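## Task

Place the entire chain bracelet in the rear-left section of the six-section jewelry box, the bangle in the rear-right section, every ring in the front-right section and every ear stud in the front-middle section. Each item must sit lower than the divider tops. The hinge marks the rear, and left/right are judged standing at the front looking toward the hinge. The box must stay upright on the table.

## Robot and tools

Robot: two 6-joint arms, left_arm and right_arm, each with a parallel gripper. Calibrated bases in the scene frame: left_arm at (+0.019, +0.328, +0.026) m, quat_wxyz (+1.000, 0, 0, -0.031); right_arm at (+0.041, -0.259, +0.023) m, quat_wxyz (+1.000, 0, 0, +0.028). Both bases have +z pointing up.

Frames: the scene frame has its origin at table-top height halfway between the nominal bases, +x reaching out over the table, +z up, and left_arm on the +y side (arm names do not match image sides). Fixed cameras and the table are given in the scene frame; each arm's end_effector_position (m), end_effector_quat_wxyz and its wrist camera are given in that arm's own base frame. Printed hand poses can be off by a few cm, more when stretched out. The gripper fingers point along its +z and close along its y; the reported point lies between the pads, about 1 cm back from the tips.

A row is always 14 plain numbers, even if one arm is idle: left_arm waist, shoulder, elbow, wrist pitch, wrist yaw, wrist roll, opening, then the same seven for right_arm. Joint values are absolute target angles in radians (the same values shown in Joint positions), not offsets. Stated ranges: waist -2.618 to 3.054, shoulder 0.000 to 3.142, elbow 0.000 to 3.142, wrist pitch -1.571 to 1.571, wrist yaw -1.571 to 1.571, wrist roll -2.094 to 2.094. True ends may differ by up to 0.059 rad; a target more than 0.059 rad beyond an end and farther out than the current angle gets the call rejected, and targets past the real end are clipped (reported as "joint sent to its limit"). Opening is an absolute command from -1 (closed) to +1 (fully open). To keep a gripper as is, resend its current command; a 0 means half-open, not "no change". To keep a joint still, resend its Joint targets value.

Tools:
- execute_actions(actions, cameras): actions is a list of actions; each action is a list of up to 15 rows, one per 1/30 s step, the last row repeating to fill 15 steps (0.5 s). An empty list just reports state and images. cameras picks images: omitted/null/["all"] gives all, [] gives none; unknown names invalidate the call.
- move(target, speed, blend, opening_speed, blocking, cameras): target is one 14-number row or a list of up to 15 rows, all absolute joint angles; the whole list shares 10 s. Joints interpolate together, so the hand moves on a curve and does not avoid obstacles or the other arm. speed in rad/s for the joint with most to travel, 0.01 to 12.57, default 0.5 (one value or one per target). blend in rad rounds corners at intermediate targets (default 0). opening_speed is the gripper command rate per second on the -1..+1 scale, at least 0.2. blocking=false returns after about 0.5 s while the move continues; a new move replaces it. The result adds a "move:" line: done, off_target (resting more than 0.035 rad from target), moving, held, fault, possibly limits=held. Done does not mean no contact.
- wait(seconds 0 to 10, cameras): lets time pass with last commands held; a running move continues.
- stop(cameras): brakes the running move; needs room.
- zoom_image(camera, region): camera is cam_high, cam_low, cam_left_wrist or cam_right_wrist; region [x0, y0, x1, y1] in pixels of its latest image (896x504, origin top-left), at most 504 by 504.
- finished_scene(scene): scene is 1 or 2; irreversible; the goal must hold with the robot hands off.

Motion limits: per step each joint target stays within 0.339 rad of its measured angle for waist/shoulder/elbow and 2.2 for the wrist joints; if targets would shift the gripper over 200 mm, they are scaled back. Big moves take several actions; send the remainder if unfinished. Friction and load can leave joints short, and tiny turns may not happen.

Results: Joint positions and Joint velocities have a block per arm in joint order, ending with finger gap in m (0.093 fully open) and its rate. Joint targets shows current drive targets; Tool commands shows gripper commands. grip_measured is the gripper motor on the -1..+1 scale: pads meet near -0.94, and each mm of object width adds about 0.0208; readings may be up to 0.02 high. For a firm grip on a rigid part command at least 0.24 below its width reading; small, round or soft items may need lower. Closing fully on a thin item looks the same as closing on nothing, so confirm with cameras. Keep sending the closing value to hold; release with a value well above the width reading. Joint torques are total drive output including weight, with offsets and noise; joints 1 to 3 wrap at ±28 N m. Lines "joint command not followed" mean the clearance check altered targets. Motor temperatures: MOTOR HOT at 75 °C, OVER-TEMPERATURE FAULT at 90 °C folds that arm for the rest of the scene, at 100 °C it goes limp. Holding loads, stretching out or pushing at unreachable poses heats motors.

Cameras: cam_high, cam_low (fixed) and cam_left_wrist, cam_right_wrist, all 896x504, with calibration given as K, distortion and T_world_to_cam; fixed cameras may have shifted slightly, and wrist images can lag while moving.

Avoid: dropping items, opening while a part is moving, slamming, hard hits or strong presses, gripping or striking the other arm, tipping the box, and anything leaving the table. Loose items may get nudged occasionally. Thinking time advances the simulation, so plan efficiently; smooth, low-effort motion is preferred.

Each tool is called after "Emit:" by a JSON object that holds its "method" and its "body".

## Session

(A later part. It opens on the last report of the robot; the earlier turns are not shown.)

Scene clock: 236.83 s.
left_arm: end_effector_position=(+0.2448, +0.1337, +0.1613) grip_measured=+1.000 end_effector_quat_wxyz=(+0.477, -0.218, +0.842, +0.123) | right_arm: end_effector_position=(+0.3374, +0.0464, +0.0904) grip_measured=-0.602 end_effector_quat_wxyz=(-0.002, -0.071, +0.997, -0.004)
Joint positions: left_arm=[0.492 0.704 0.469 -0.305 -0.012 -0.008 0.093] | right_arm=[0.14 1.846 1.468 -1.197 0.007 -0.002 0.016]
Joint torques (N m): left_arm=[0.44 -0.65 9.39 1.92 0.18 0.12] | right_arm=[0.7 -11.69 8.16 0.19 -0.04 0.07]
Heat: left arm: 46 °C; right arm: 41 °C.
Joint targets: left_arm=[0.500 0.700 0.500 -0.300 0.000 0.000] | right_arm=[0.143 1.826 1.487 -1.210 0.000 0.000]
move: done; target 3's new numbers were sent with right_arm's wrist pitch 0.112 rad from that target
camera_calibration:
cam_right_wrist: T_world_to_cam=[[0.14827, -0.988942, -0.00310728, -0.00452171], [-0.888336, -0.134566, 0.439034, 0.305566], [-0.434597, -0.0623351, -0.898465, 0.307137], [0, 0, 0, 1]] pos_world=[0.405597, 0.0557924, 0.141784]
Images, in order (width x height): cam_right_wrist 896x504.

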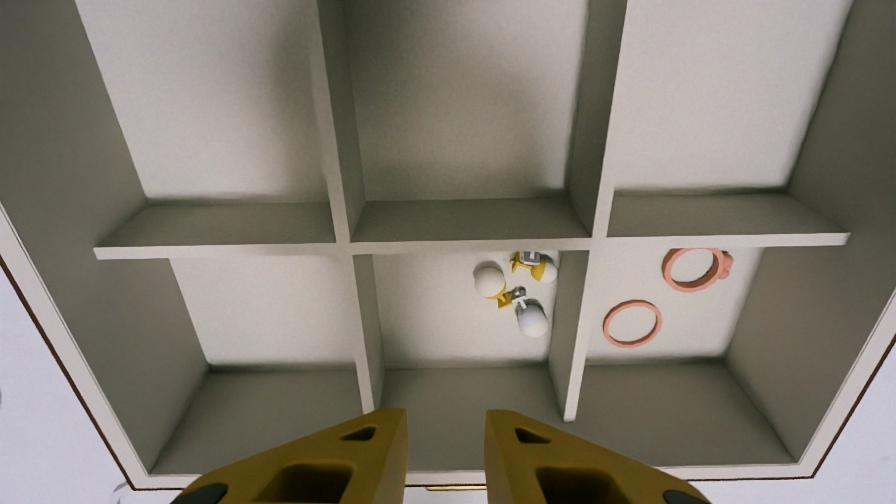

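Emit:
{"method": "move", "body": {"target": [[0.5,0.7,0.5,-0.3,0,0,1,0.98,1.515,1.507,-1.55,0,0,0]], "speed": 1.0, "cameras": ["cam_right_wrist"]}}

Emit:
{"method": "zoom_image", "body": {"camera": "cam_right_wrist", "region": [200, 50, 600, 400]}}

Scene clock: 256.70 s.
left_arm: end_effector_position=(+0.2448, +0.1337, +0.1613) grip_measured=+1.000 end_effector_quat_wxyz=(+0.477, -0.218, +0.842, +0.123) | right_arm: end_effector_position=(+0.1430, +0.2117, +0.1846) grip_measured=-0.002 end_effector_quat_wxyz=(-0.001, -0.471, +0.882, -0.002)
Joint positions: left_arm=[0.492 0.704 0.469 -0.305 -0.012 -0.008 0.093] | right_arm=[0.978 1.53 1.488 -1.533 0.002 -0.002 0.045]
Joint torques (N m): left_arm=[0.46 -0.65 9.39 1.92 0.18 0.12] | right_arm=[0.65 -7.88 8.08 0.16 0.01 0.07]
Motor temperatures (°C): left_arm=[27 34 43 46 26 27 27] | right_arm=[30 44 41 33 27 26 28]
Heat: left arm: 46 °C; right arm: 44 °C.
Joint targets: left_arm=[0.500 0.700 0.500 -0.300 0.000 0.000] | right_arm=[0.980 1.515 1.507 -1.550 0.000 0.000]
move: done
camera_calibration:
cam_right_wrist: T_world_to_cam=[[0.834064, -0.551604, -0.00843479, -0.00165961], [-0.492649, -0.751626, 0.438582, 0.187944], [-0.248264, -0.36165, -0.898651, 0.354337], [0, 0, 0, 1]] pos_world=[0.181944, 0.268495, 0.235982]
Images, in order (width x height): cam_right_wrist 896x504.

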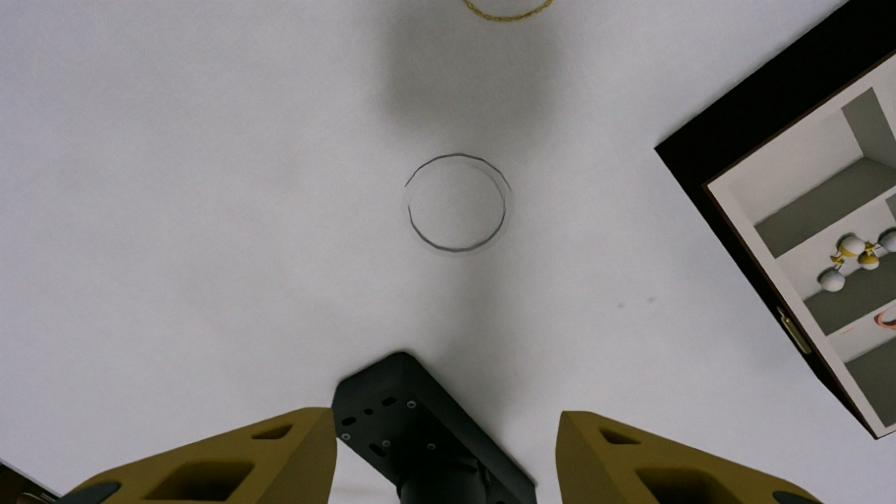

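Scaled by 1.260 from the camera's 896x504 image, which has a finer 1280x720 frame.

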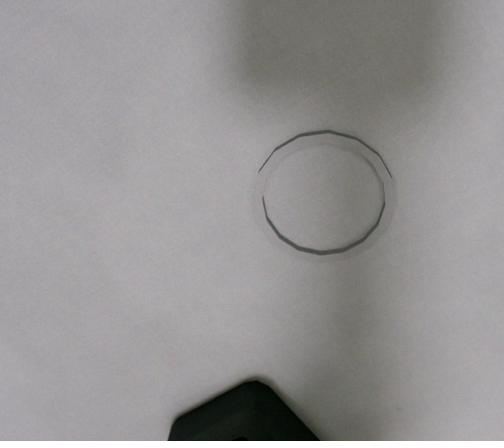

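Emit:
{"method": "move", "body": {"target": [[0.5,0.7,0.5,-0.3,0,0,1,0.955,1.367,0.775,-0.96,0,1.57,-0.2],[0.5,0.7,0.5,-0.3,0,0,1,0.955,1.487,0.635,-0.64,0,1.57,-0.2]], "speed": [1.0,0.4], "cameras": ["cam_right_wrist","cam_low"]}}

Scene clock: 305.27 s.
left_arm: end_effector_position=(+0.2448, +0.1337, +0.1613) grip_measured=+1.000 end_effector_quat_wxyz=(+0.477, -0.218, +0.842, +0.123) | right_arm: end_effector_position=(+0.1227, +0.1750, -0.0024) grip_measured=-0.198 end_effector_quat_wxyz=(+0.007, +0.292, +0.956, +0.017)
Joint positions: left_arm=[0.492 0.704 0.469 -0.305 -0.012 -0.008 0.093] | right_arm=[0.961 1.466 0.656 -0.723 0.002 1.555 0.036]
Joint torques (N m): left_arm=[0.46 -0.65 9.39 1.92 0.18 0.12] | right_arm=[-0.05 -2.93 3.47 1.22 0.06 0.21]
Heat: left arm: 47 °C; right arm: 44 °C.
Joint targets: left_arm=[0.500 0.700 0.500 -0.300 0.000 0.000] | right_arm=[0.955 1.487 0.635 -0.640 0.000 1.570]
move: off_target (right_arm); right_arm: the wrist pitch is farthest, 0.083 rad from its target
camera_calibration:
cam_right_wrist: T_world_to_cam=[[-0.553245, -0.831689, -0.0470429, 0.21259], [-0.7621, 0.482537, 0.431696, 0.0494033], [-0.336337, 0.274685, -0.900792, 0.0674868], [0, 0, 0, 1]] pos_world=[0.177963, 0.134432, 0.0494652]
Images, in order (width x height): cam_low 896x504, cam_right_wrist 896x504.

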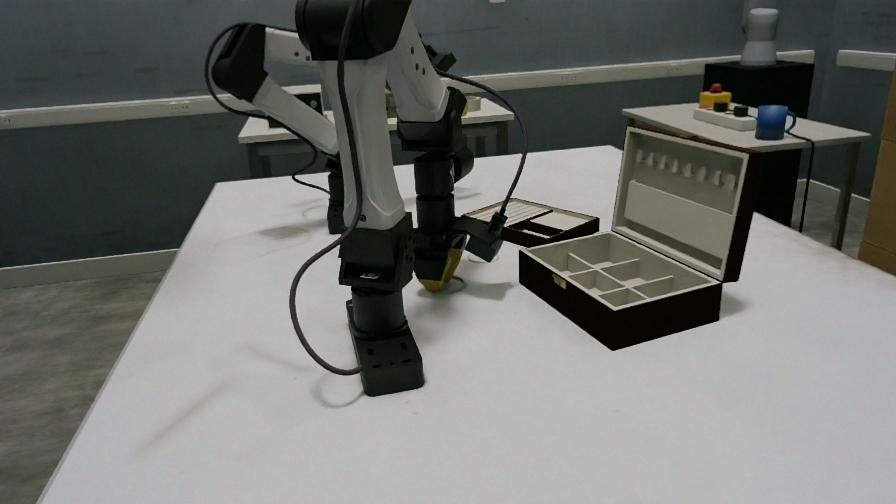

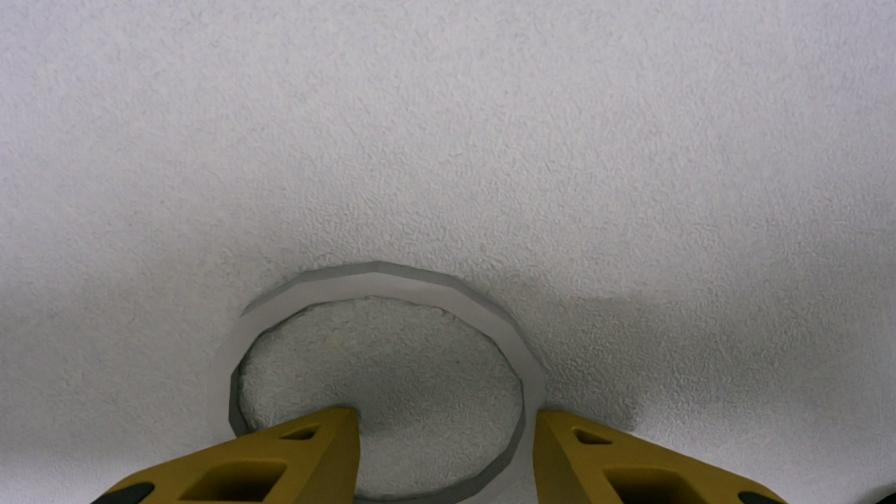

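Emit:
{"method": "move", "body": {"target": [[0.5,0.7,0.5,-0.3,0,0,1,0.955,1.367,0.765,-0.96,0,1.57,-0.2],[0.5,0.7,0.5,-0.3,0,0,1,0.93,1.367,0.765,-0.96,0,1.57,-0.1],[0.5,0.7,0.5,-0.3,0,0,1,0.93,1.475,0.605,-0.67,0,1.57,-0.1]], "speed": 0.4, "cameras": ["cam_right_wrist"]}}

Scene clock: 319.70 s.
left_arm: end_effector_position=(+0.2448, +0.1337, +0.1613) grip_measured=+1.000 end_effector_quat_wxyz=(+0.477, -0.218, +0.842, +0.123) | right_arm: end_effector_position=(+0.1180, +0.1597, -0.0053) grip_measured=-0.102 end_effector_quat_wxyz=(+0.000, +0.305, +0.952, -0.002)
Joint positions: left_arm=[0.492 0.704 0.469 -0.305 -0.012 -0.008 0.093] | right_arm=[0.935 1.452 0.631 -0.754 0.001 1.555 0.04]
Joint torques (N m): left_arm=[0.46 -0.65 9.39 1.92 0.18 0.12] | right_arm=[0.05 -2.45 2.88 1.14 0.07 0.21]
Motor temperatures (°C): left_arm=[27 33 44 47 26 27 27] | right_arm=[30 39 42 32 27 26 27]
Heat: left arm: 47 °C; right arm: 42 °C.
Joint targets: left_arm=[0.500 0.700 0.500 -0.300 0.000 0.000] | right_arm=[0.930 1.475 0.605 -0.670 0.000 1.570]
move: off_target (right_arm); right_arm: the wrist pitch is farthest, 0.084 rad from its target
camera_calibration:
cam_right_wrist: T_world_to_cam=[[-0.575917, -0.817487, -0.00596051, 0.197685], [-0.737979, 0.516739, 0.434014, 0.0461923], [-0.351721, 0.254355, -0.900886, 0.0725287], [0, 0, 0, 1]] pos_world=[0.173449, 0.119288, 0.0464703]
Images, in order (width x height): cam_right_wrist 896x504.

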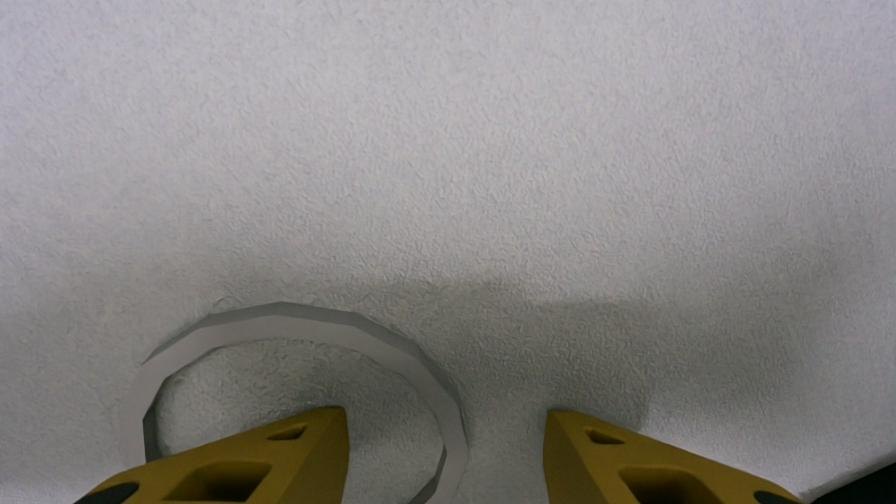

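Emit:
{"method": "move", "body": {"target": [[0.5,0.7,0.5,-0.3,0,0,1,0.93,1.475,0.605,-0.67,0,1.57,-0.1],[0.5,0.7,0.5,-0.3,0,0,1,0.93,1.475,0.605,-0.67,0,1.57,-1],[0.5,0.7,0.5,-0.3,0,0,1,0.93,1.509,1.487,-1.54,0,1.57,-1],[0.5,0.7,0.5,-0.3,0,0,1,-0.133,2.046,1.867,-1.375,0,0.45,-1]], "speed": [0.4,0.4,0.7,0.8], "opening_speed": 0.7, "cameras": ["cam_right_wrist","cam_low","cam_high"]}}

Scene clock: 334.63 s.
left_arm: end_effector_position=(+0.2448, +0.1337, +0.1613) grip_measured=+1.000 end_effector_quat_wxyz=(+0.477, -0.218, +0.842, +0.123) | right_arm: end_effector_position=(+0.3851, -0.0538, +0.1199) grip_measured=-0.966 end_effector_quat_wxyz=(-0.004, +0.297, +0.955, +0.001)
Joint positions: left_arm=[0.492 0.704 0.469 -0.305 -0.012 -0.008 0.093] | right_arm=[-0.14 2.038 1.85 -1.391 -0.003 0.462 0]
Joint torques (N m): left_arm=[0.46 -0.65 9.39 1.92 0.18 0.12] | right_arm=[1.07 -10.88 8.03 0.48 0.08 -0.09]
Heat: left arm: 47 °C; right arm: 41 °C.
Joint targets: left_arm=[0.500 0.700 0.500 -0.300 0.000 0.000] | right_arm=[-0.133 2.046 1.867 -1.375 0.000 0.450]
move: done; target 2's new numbers were sent with right_arm's wrist pitch 0.084 rad from that target
camera_calibration:
cam_right_wrist: T_world_to_cam=[[-0.561261, -0.827585, -0.00942266, 0.17208], [-0.744533, 0.499898, 0.442463, 0.299862], [-0.361465, 0.255352, -0.896737, 0.336831], [0, 0, 0, 1]] pos_world=[0.441591, -0.0935001, 0.170993]
Images, in order (width x height): cam_high 896x504, cam_low 896x504, cam_right_wrist 896x504.

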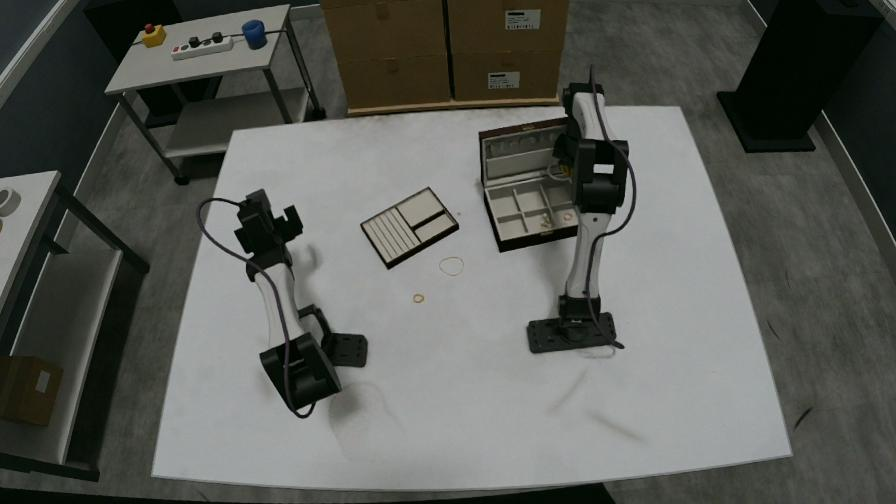

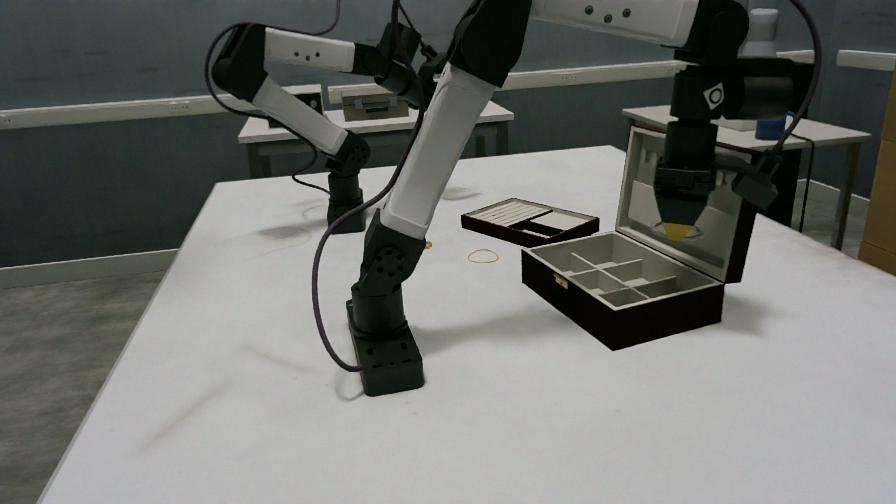

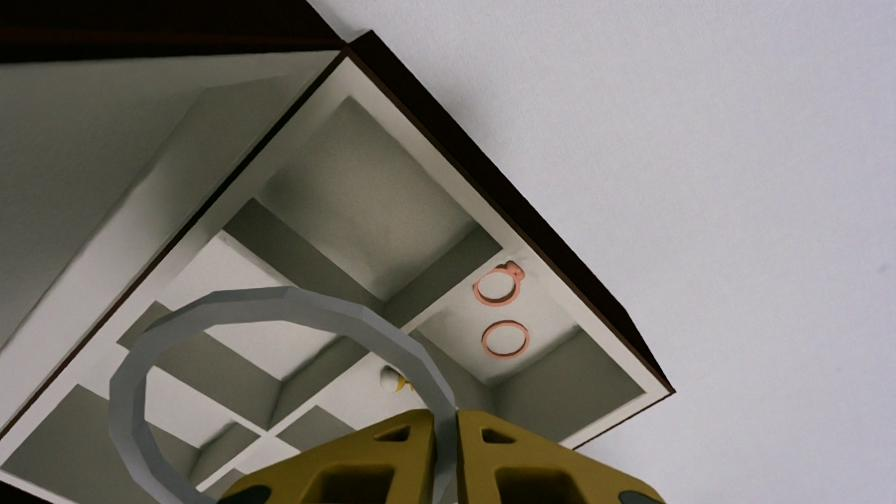

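Emit:
{"method": "zoom_image", "body": {"camera": "cam_right_wrist", "region": [180, 40, 680, 480]}}

Scaled by 1.008 from the camera's 896x504 image, which has a finer 1280x720 frame.

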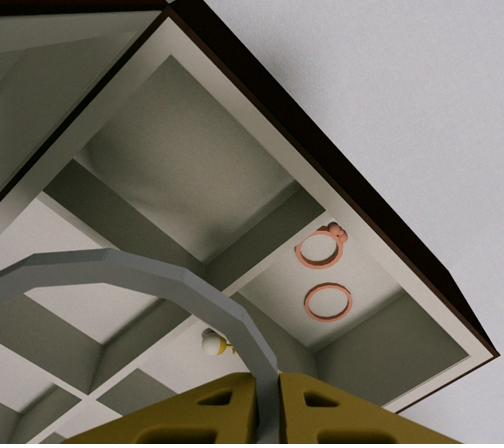

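Emit:
{"method": "move", "body": {"target": [[0.5,0.7,0.5,-0.3,0,0,1,-0.138,2.058,1.625,-1.09,0,0.44,-1]], "speed": 0.5, "cameras": ["cam_right_wrist","cam_low"]}}

Emit:
{"method": "zoom_image", "body": {"camera": "cam_low", "region": [500, 150, 760, 350]}}

Scene clock: 403.50 s.
left_arm: end_effector_position=(+0.2448, +0.1337, +0.1613) grip_measured=+1.000 end_effector_quat_wxyz=(+0.477, -0.218, +0.842, +0.123) | right_arm: end_effector_position=(+0.4107, -0.0574, +0.0702) grip_measured=-0.966 end_effector_quat_wxyz=(+0.053, +0.291, +0.955, +0.010)
Joint positions: left_arm=[0.492 0.704 0.469 -0.305 -0.012 -0.008 0.093] | right_arm=[-0.14 2.04 1.649 -1.073 -0.003 0.451 0]
Joint torques (N m): left_arm=[0.44 -0.64 9.37 1.92 0.18 0.12] | right_arm=[0.64 -10.11 4.22 0.4 0.08 -0.06]
Motor temperatures (°C): left_arm=[27 33 46 48 26 27 27] | right_arm=[30 49 42 31 27 25 28]
Heat: left arm: 48 °C; right arm: 49 °C.
Joint targets: left_arm=[0.500 0.700 0.500 -0.300 0.000 0.000] | right_arm=[-0.138 2.058 1.625 -1.090 0.000 0.440]
move: done
camera_calibration:
cam_right_wrist: T_world_to_cam=[[-0.548158, -0.834288, -0.0590452, 0.1807], [-0.795201, 0.497994, 0.345914, 0.370172], [-0.259188, 0.236568, -0.936406, 0.262224], [0, 0, 0, 1]] pos_world=[0.461378, -0.0956221, 0.12817]
Images, in order (width x height): cam_low 896x504, cam_right_wrist 896x504.

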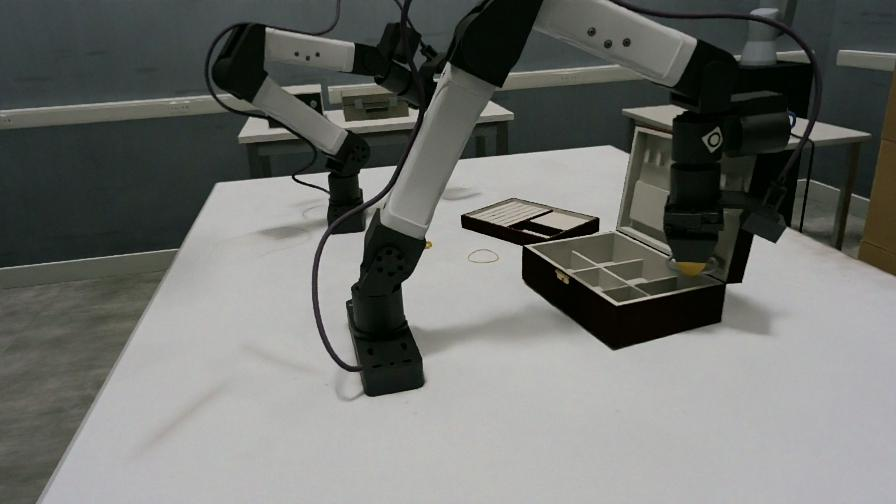

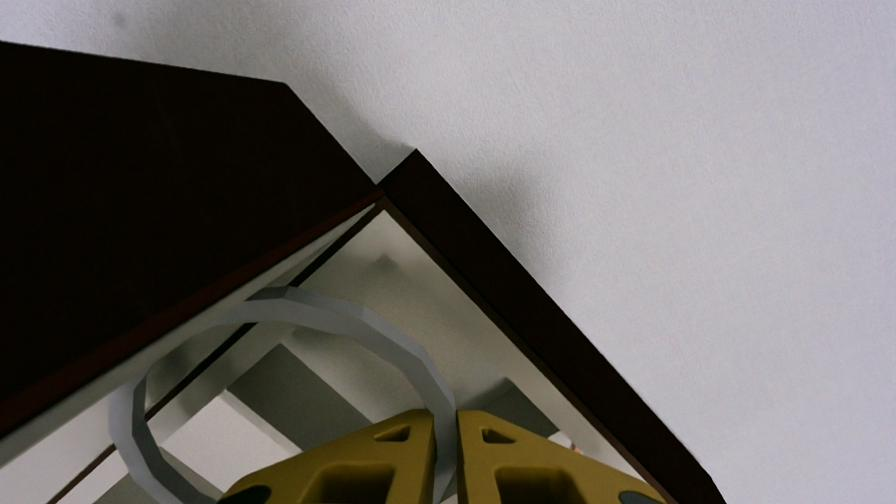

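Scaled by 1.938 from the camera's 896x504 image, which has a finer 1280x720 frame.

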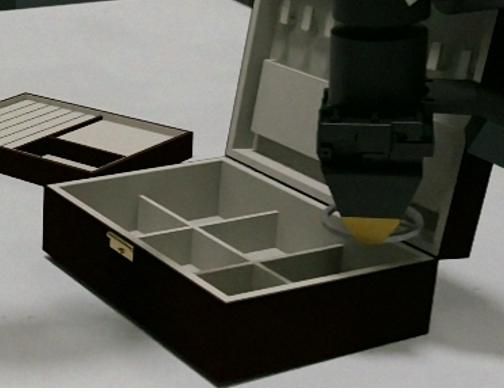

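Emit:
{"method": "move", "body": {"target": [[0.5,0.7,0.5,-0.3,0,0,1,-0.138,1.836,1.58,-1.29,0,0.44,-1],[0.5,0.7,0.5,-0.3,0,0,1,-0.04,1.836,1.58,-1.29,0,2.08,-1]], "speed": [0.3,0.8], "cameras": ["cam_right_wrist","cam_low"]}}

Emit:
{"method": "zoom_image", "body": {"camera": "cam_low", "region": [500, 150, 760, 350]}}

Scene clock: 448.43 s.
left_arm: end_effector_position=(+0.2448, +0.1337, +0.1613) grip_measured=+1.000 end_effector_quat_wxyz=(+0.477, -0.218, +0.842, +0.123) | right_arm: end_effector_position=(+0.3520, -0.0155, +0.1156) grip_measured=-0.966 end_effector_quat_wxyz=(+0.004, +0.869, +0.494, +0.009)
Joint positions: left_arm=[0.492 0.704 0.469 -0.305 -0.012 -0.008 0.093] | right_arm=[-0.045 1.861 1.586 -1.277 -0.003 2.062 0]
Joint torques (N m): left_arm=[0.47 -0.65 9.39 1.92 0.18 0.12] | right_arm=[0.94 -12.23 5.74 0.14 0.1 0.23]
Heat: left arm: 49 °C; right arm: 47 °C.
Joint targets: left_arm=[0.500 0.700 0.500 -0.300 0.000 0.000] | right_arm=[-0.040 1.836 1.580 -1.290 0.000 2.080]
move: done
camera_calibration:
cam_right_wrist: T_world_to_cam=[[-0.862452, 0.505436, -0.0266562, 0.313809], [0.442436, 0.778437, 0.445294, -0.155905], [0.245818, 0.372251, -0.894988, 0.0991204], [0, 0, 0, 1]] pos_world=[0.315258, -0.0741453, 0.1665]
Images, in order (width x height): cam_low 896x504, cam_right_wrist 896x504.

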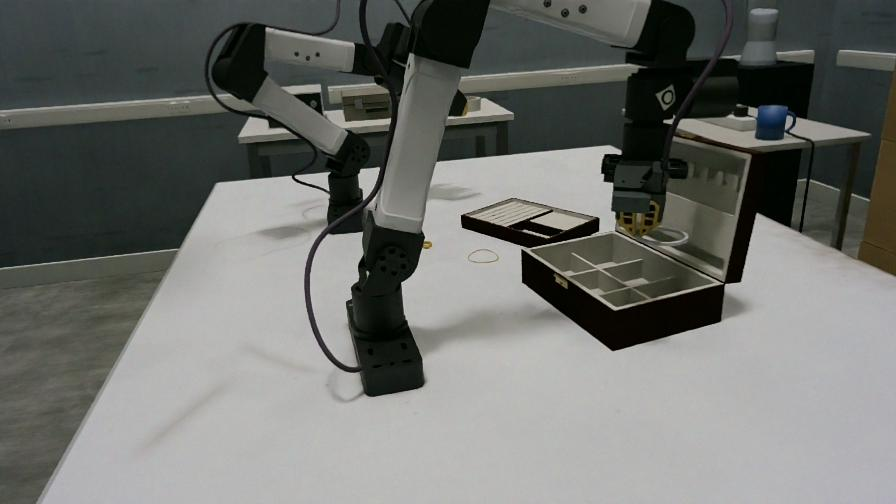

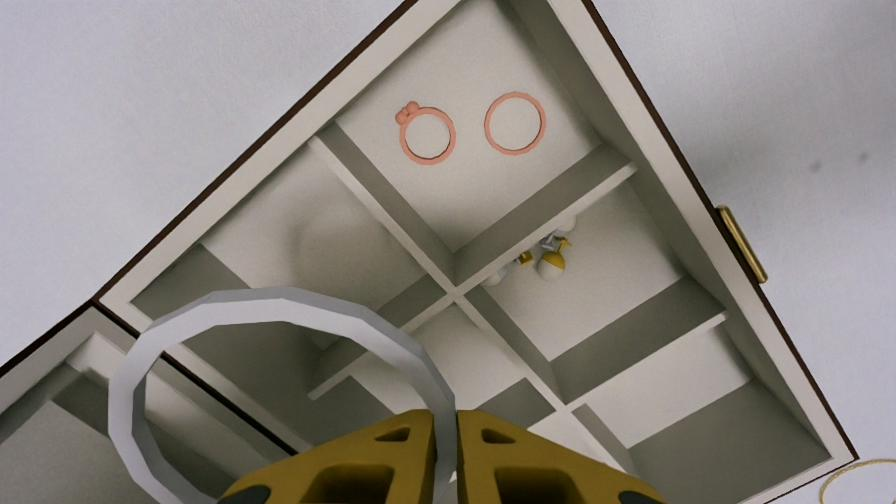

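Scaled by 1.938 from the camera's 896x504 image, which has a finer 1280x720 frame.

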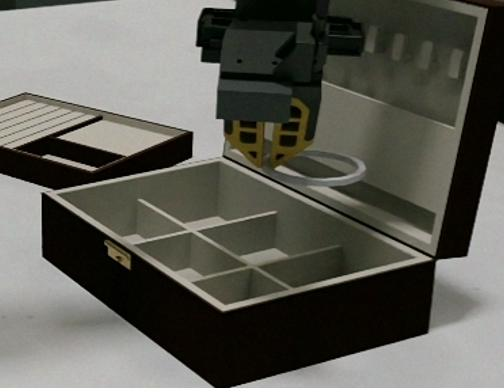

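Emit:
{"method": "move", "body": {"target": [[0.5,0.7,0.5,-0.3,0,0,1,-0.027,2.005,1.61,-1.16,0,2.08,-1]], "speed": 0.5, "cameras": ["cam_right_wrist"]}}

Scene clock: 474.10 s.
left_arm: end_effector_position=(+0.2448, +0.1337, +0.1613) grip_measured=+1.000 end_effector_quat_wxyz=(+0.477, -0.218, +0.842, +0.123) | right_arm: end_effector_position=(+0.3796, -0.0120, +0.0773) grip_measured=-0.966 end_effector_quat_wxyz=(+0.003, +0.867, +0.499, +0.010)
Joint positions: left_arm=[0.492 0.704 0.469 -0.305 -0.012 -0.008 0.093] | right_arm=[-0.034 1.981 1.598 -1.167 -0.005 2.064 0]
Joint torques (N m): left_arm=[0.44 -0.65 9.39 1.92 0.18 0.12] | right_arm=[1.06 -8.72 7.47 0.36 0.11 0.22]
Heat: left arm: 49 °C; right arm: 49 °C.
Joint targets: left_arm=[0.500 0.700 0.500 -0.300 0.000 0.000] | right_arm=[-0.027 2.005 1.610 -1.160 0.000 2.080]
move: done
camera_calibration:
cam_right_wrist: T_world_to_cam=[[-0.867413, 0.496914, -0.0259013, 0.336562], [0.434704, 0.782093, 0.446502, -0.150866], [0.24213, 0.376042, -0.894408, 0.0581661], [0, 0, 0, 1]] pos_world=[0.343436, -0.0711237, 0.128104]
Images, in order (width x height): cam_right_wrist 896x504.

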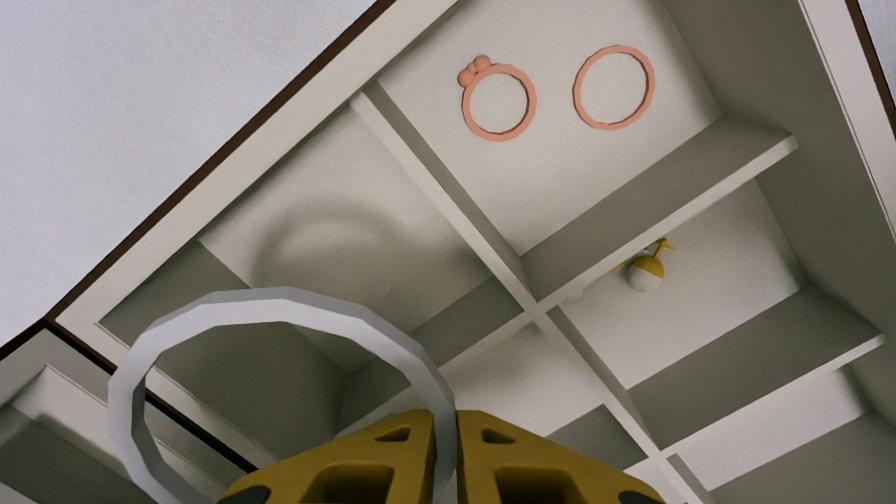

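Emit:
{"method": "move", "body": {"target": [[0.5,0.7,0.5,-0.3,0,0,1,-0.029,2.05,1.52,-1.015,0,2.08,-1]], "speed": 0.25, "cameras": ["cam_right_wrist","cam_low"]}}

Emit:
{"method": "zoom_image", "body": {"camera": "cam_low", "region": [500, 150, 760, 350]}}

Scene clock: 489.53 s.
left_arm: end_effector_position=(+0.2448, +0.1337, +0.1613) grip_measured=+1.000 end_effector_quat_wxyz=(+0.477, -0.218, +0.842, +0.123) | right_arm: end_effector_position=(+0.4133, -0.0131, +0.0655) grip_measured=-0.966 end_effector_quat_wxyz=(+0.039, +0.864, +0.497, +0.068)
Joint positions: left_arm=[0.492 0.704 0.469 -0.305 -0.012 -0.008 0.093] | right_arm=[-0.034 1.994 1.557 -0.977 -0.005 2.064 0]
Joint torques (N m): left_arm=[0.47 -0.65 9.39 1.92 0.18 0.12] | right_arm=[0.87 -6.02 3.03 0.19 0.11 0.21]
Heat: left arm: 49 °C; right arm: 50 °C.
Joint targets: left_arm=[0.500 0.700 0.500 -0.300 0.000 0.000] | right_arm=[-0.029 2.050 1.520 -1.015 0.000 2.080]
move: off_target (right_arm); right_arm: the shoulder is farthest, 0.056 rad from its target
camera_calibration:
cam_right_wrist: T_world_to_cam=[[-0.855647, 0.496541, -0.145997, 0.369052], [0.37014, 0.784244, 0.497953, -0.135978], [0.361751, 0.372033, -0.854826, -0.0122523], [0, 0, 0, 1]] pos_world=[0.370542, -0.0720507, 0.111118]
Images, in order (width x height): cam_low 896x504, cam_right_wrist 896x504.

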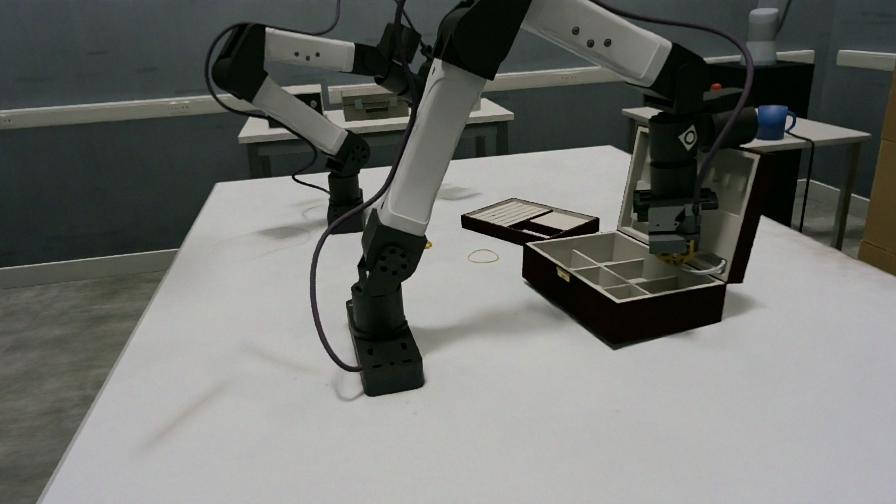

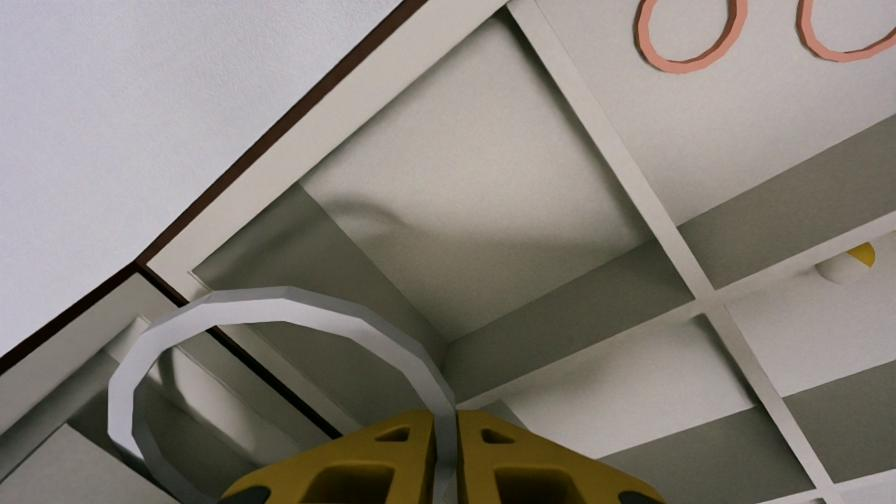

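Scaled by 1.938 from the camera's 896x504 image, which has a finer 1280x720 frame.

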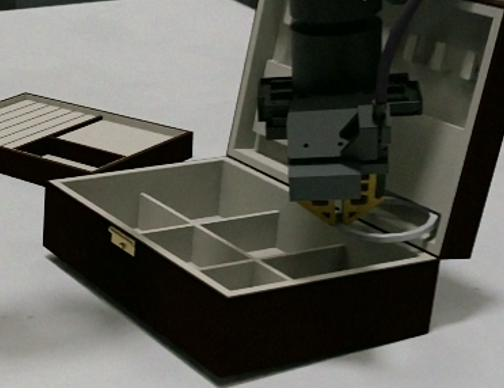

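Emit:
{"method": "move", "body": {"target": [[0.5,0.7,0.5,-0.3,0,0,1,-0.029,1.99,1.62,-1.2,0,2.08,-1],[0.5,0.7,0.5,-0.3,0,0,1,-0.029,2.04,1.545,-1.11,0,2.08,-1]], "speed": [0.25,0.15], "cameras": ["cam_right_wrist"]}}

Scene clock: 513.37 s.
left_arm: end_effector_position=(+0.2448, +0.1337, +0.1613) grip_measured=+1.000 end_effector_quat_wxyz=(+0.477, -0.218, +0.842, +0.123) | right_arm: end_effector_position=(+0.4002, -0.0127, +0.0695) grip_measured=-0.966 end_effector_quat_wxyz=(+0.024, +0.866, +0.498, +0.043)
Joint positions: left_arm=[0.492 0.704 0.469 -0.305 -0.012 -0.008 0.093] | right_arm=[-0.034 1.994 1.58 -1.06 -0.005 2.064 0]
Joint torques (N m): left_arm=[0.46 -0.64 9.39 1.92 0.18 0.12] | right_arm=[0.9 -6.87 3.11 -0.11 0.11 0.21]
Heat: left arm: 50 °C; right arm: 46 °C.
Joint targets: left_arm=[0.500 0.700 0.500 -0.300 0.000 0.000] | right_arm=[-0.029 2.040 1.545 -1.110 0.000 2.080]
move: off_target (right_arm); right_arm: the wrist pitch is farthest, 0.050 rad from its target
camera_calibration:
cam_right_wrist: T_world_to_cam=[[-0.862776, 0.496733, -0.0942027, 0.357424], [0.398922, 0.783303, 0.476756, -0.1436], [0.31061, 0.373754, -0.873973, 0.0175968], [0, 0, 0, 1]] pos_world=[0.360196, -0.0716391, 0.117512]
Images, in order (width x height): cam_right_wrist 896x504.

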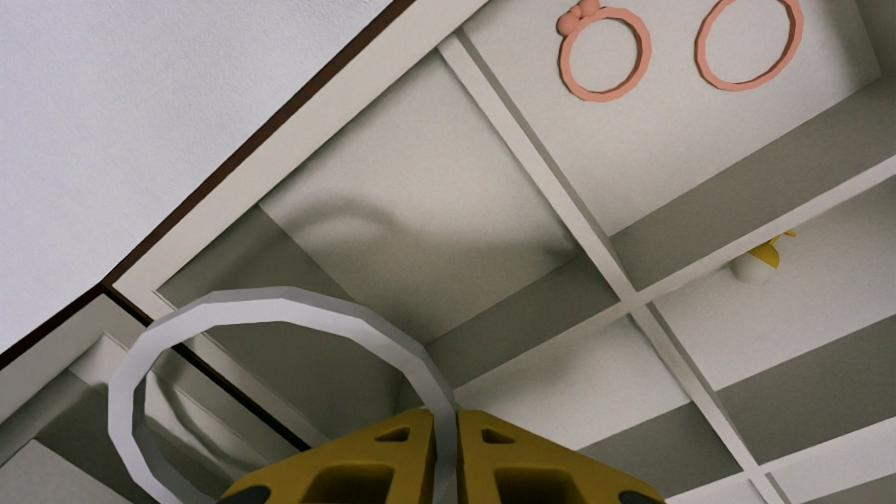

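Emit:
{"method": "move", "body": {"target": [[0.5,0.7,0.5,-0.3,0,0,1,-0.033,1.836,1.58,-1.29,0,2.08,-1],[0.5,0.7,0.5,-0.3,0,0,1,-0.029,1.634,1.1,-0.60,0,2.08,-1]], "speed": [0.3,0.5], "cameras": ["cam_right_wrist","cam_low"]}}

Emit:
{"method": "zoom_image", "body": {"camera": "cam_low", "region": [500, 150, 760, 350]}}

Scene clock: 535.93 s.
left_arm: end_effector_position=(+0.2448, +0.1337, +0.1613) grip_measured=+1.000 end_effector_quat_wxyz=(+0.477, -0.218, +0.842, +0.123) | right_arm: end_effector_position=(+0.3766, -0.0119, +0.0736) grip_measured=-0.966 end_effector_quat_wxyz=(+0.101, +0.850, +0.489, +0.167)
Joint positions: left_arm=[0.492 0.704 0.469 -0.305 -0.012 -0.008 0.093] | right_arm=[-0.034 1.664 1.106 -0.621 -0.005 2.065 0]
Joint torques (N m): left_arm=[0.46 -0.65 9.4 1.92 0.18 0.12] | right_arm=[0.9 -11.18 6.12 1.27 0.11 0.19]
Heat: left arm: 50 °C; right arm: 46 °C.
Joint targets: left_arm=[0.500 0.700 0.500 -0.300 0.000 0.000] | right_arm=[-0.029 1.634 1.100 -0.600 0.000 2.080]
move: done
camera_calibration:
cam_right_wrist: T_world_to_cam=[[-0.79709, 0.49555, -0.345077, 0.33075], [0.245407, 0.787966, 0.5647, -0.0853354], [0.551745, 0.365433, -0.749691, -0.0718773], [0, 0, 0, 1]] pos_world=[0.324237, -0.0703953, 0.108437]
Images, in order (width x height): cam_low 896x504, cam_right_wrist 896x504.

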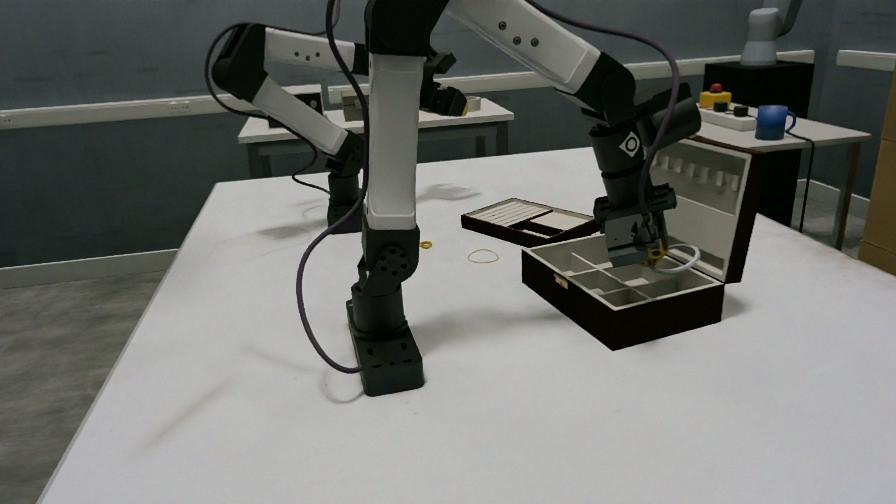

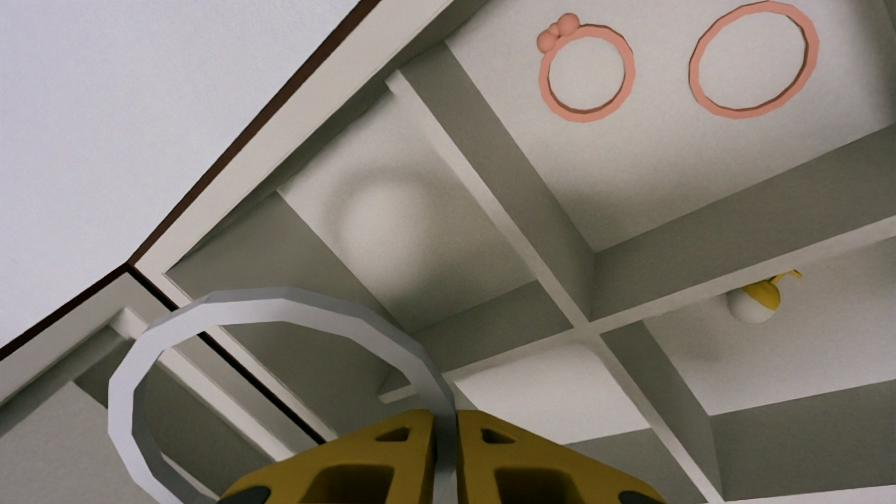

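Scaled by 1.938 from the camera's 896x504 image, which has a finer 1280x720 frame.

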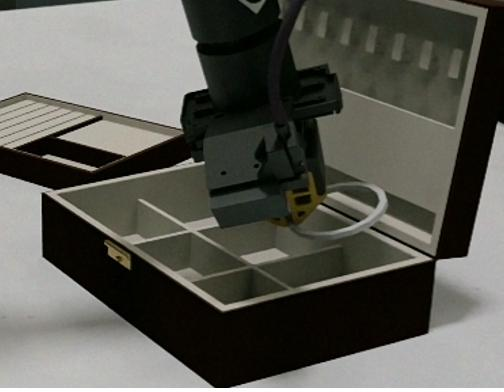

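Emit:
{"method": "move", "body": {"target": [[0.5,0.7,0.5,-0.3,0,0,1,-0.03,1.79,0.92,-0.28,0,2.08,-1]], "speed": 0.2, "cameras": ["cam_right_wrist","cam_low"]}}

Emit:
{"method": "zoom_image", "body": {"camera": "cam_low", "region": [500, 150, 760, 350]}}

Scene clock: 547.00 s.
left_arm: end_effector_position=(+0.2448, +0.1337, +0.1613) grip_measured=+1.000 end_effector_quat_wxyz=(+0.477, -0.218, +0.842, +0.123) | right_arm: end_effector_position=(+0.3949, -0.0152, +0.0301) grip_measured=-0.966 end_effector_quat_wxyz=(+0.135, +0.841, +0.481, +0.208)
Joint positions: left_arm=[0.492 0.704 0.469 -0.305 -0.012 -0.008 0.093] | right_arm=[-0.034 1.736 0.949 -0.283 0.012 2.067 0]
Joint torques (N m): left_arm=[0.46 -0.65 9.39 1.92 0.18 0.12] | right_arm=[0.8 -3.51 3.63 1.3 -0.05 0.17]
Heat: left arm: 50 °C; right arm: 46 °C.
Joint targets: left_arm=[0.500 0.700 0.500 -0.300 0.000 0.000] | right_arm=[-0.030 1.790 0.920 -0.280 0.000 2.080]
move: off_target (right_arm); right_arm: the shoulder is farthest, 0.054 rad from its target
camera_calibration:
cam_right_wrist: T_world_to_cam=[[-0.750421, 0.495467, -0.437471, 0.31633], [0.190561, 0.795949, 0.574588, -0.0411572], [0.632894, 0.347817, -0.691714, -0.147373], [0, 0, 0, 1]] pos_world=[0.338495, -0.072713, 0.0600934]
Images, in order (width x height): cam_low 896x504, cam_right_wrist 896x504.

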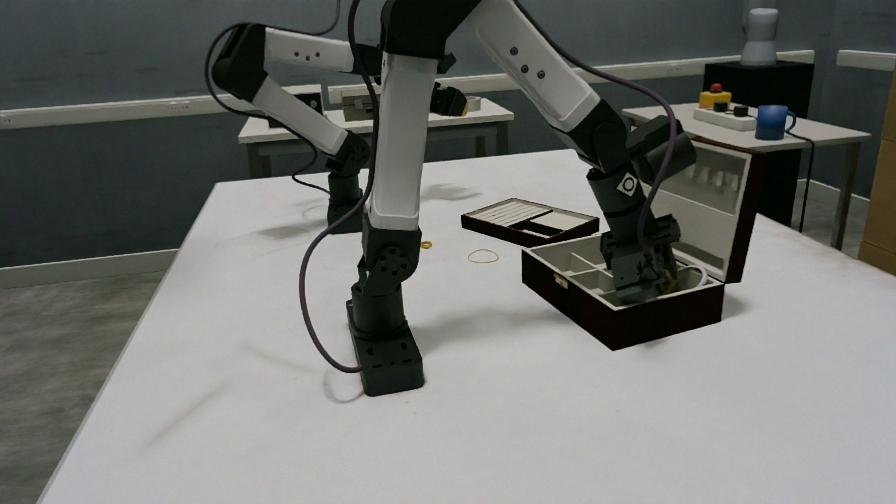

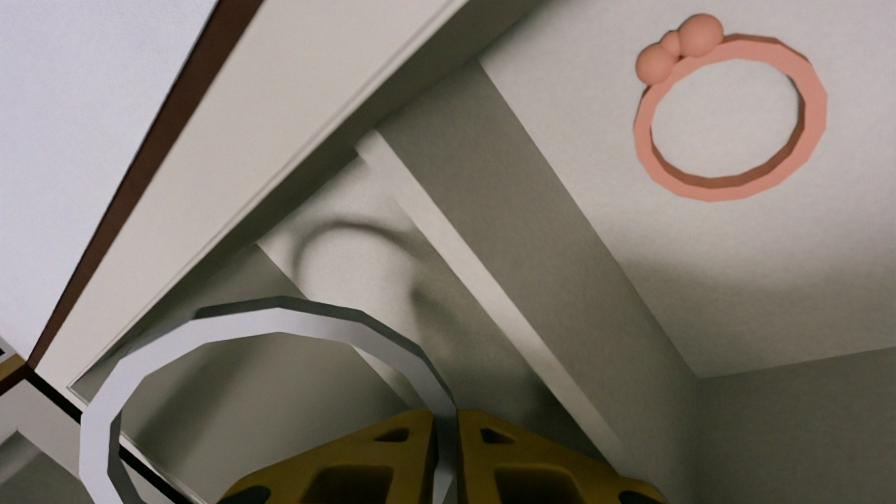

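Scaled by 1.938 from the camera's 896x504 image, which has a finer 1280x720 frame.

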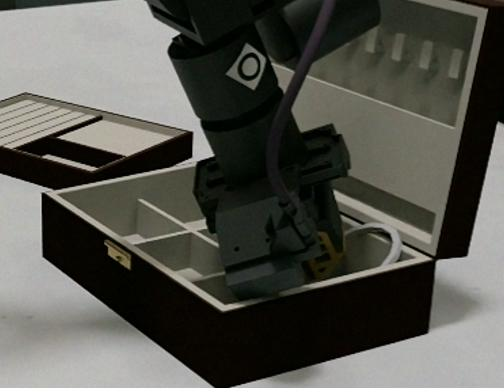

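Emit:
{"method": "move", "body": {"target": [[0.5,0.7,0.5,-0.3,0,0,1,-0.034,1.75,0.95,-0.38,0,2.08,-1]], "speed": 0.2, "cameras": ["cam_right_wrist","cam_low"]}}

Emit:
{"method": "zoom_image", "body": {"camera": "cam_low", "region": [500, 150, 760, 350]}}

Scene clock: 559.87 s.
left_arm: end_effector_position=(+0.2448, +0.1337, +0.1613) grip_measured=+1.000 end_effector_quat_wxyz=(+0.477, -0.218, +0.842, +0.123) | right_arm: end_effector_position=(+0.3940, -0.0153, +0.0305) grip_measured=-0.966 end_effector_quat_wxyz=(+0.133, +0.842, +0.480, +0.205)
Joint positions: left_arm=[0.492 0.704 0.469 -0.305 -0.012 -0.008 0.093] | right_arm=[-0.034 1.736 0.955 -0.297 0.012 2.068 0]
Joint torques (N m): left_arm=[0.46 -0.65 9.37 1.92 0.18 0.12] | right_arm=[0.5 -7.3 5.91 0.39 -0.04 0.15]
Motor temperatures (°C): left_arm=[26 32 48 50 26 27 27] | right_arm=[30 44 39 31 27 25 29]
Heat: left arm: 50 °C; right arm: 44 °C.
Joint targets: left_arm=[0.500 0.700 0.500 -0.300 0.000 0.000] | right_arm=[-0.034 1.750 0.950 -0.380 0.000 2.080]
move: off_target (right_arm); right_arm: the wrist pitch is farthest, 0.083 rad from its target
camera_calibration:
cam_right_wrist: T_world_to_cam=[[-0.753032, 0.496903, -0.431312, 0.316779], [0.196061, 0.79518, 0.573802, -0.0432461], [0.628094, 0.347528, -0.69622, -0.144465], [0, 0, 0, 1]] pos_world=[0.337761, -0.0728143, 0.0608656]
Images, in order (width x height): cam_low 896x504, cam_right_wrist 896x504.

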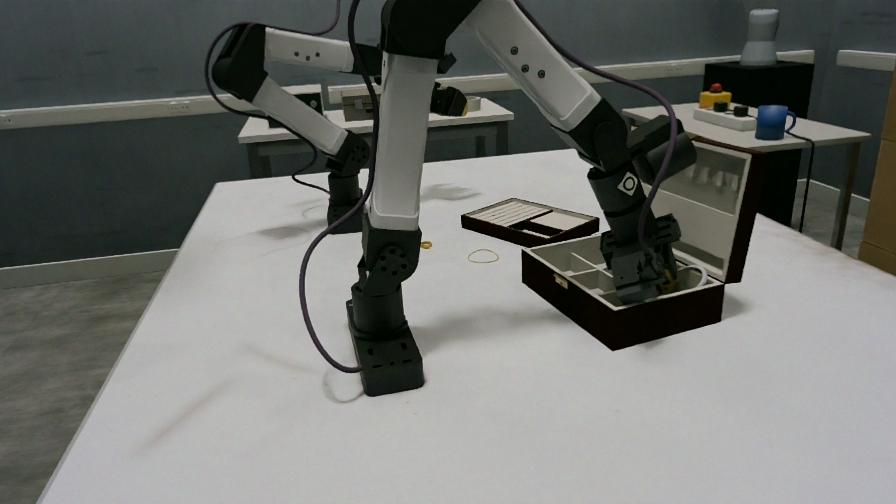

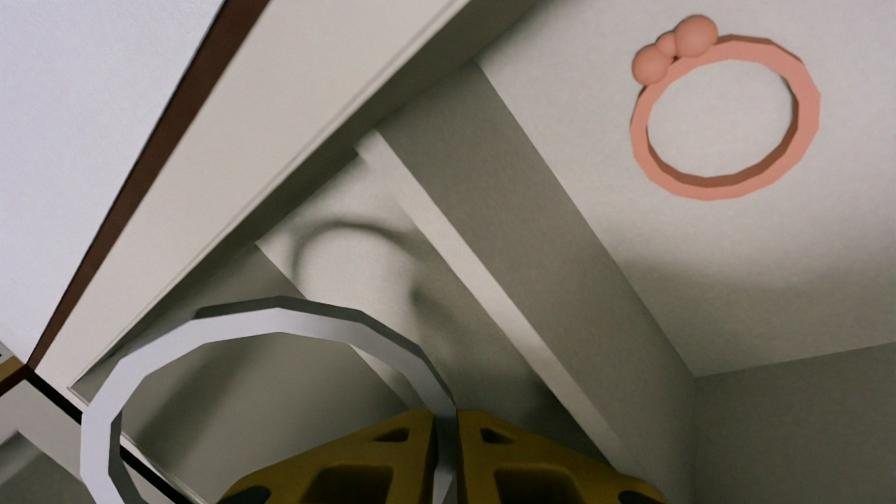

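Scaled by 1.938 from the camera's 896x504 image, which has a finer 1280x720 frame.

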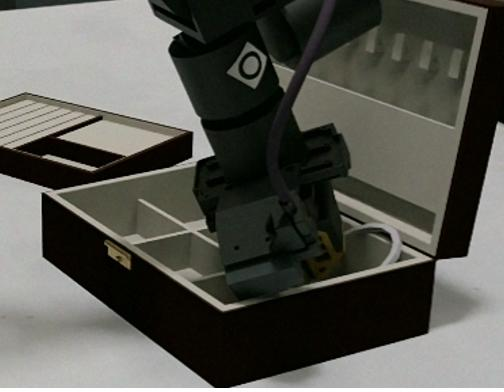

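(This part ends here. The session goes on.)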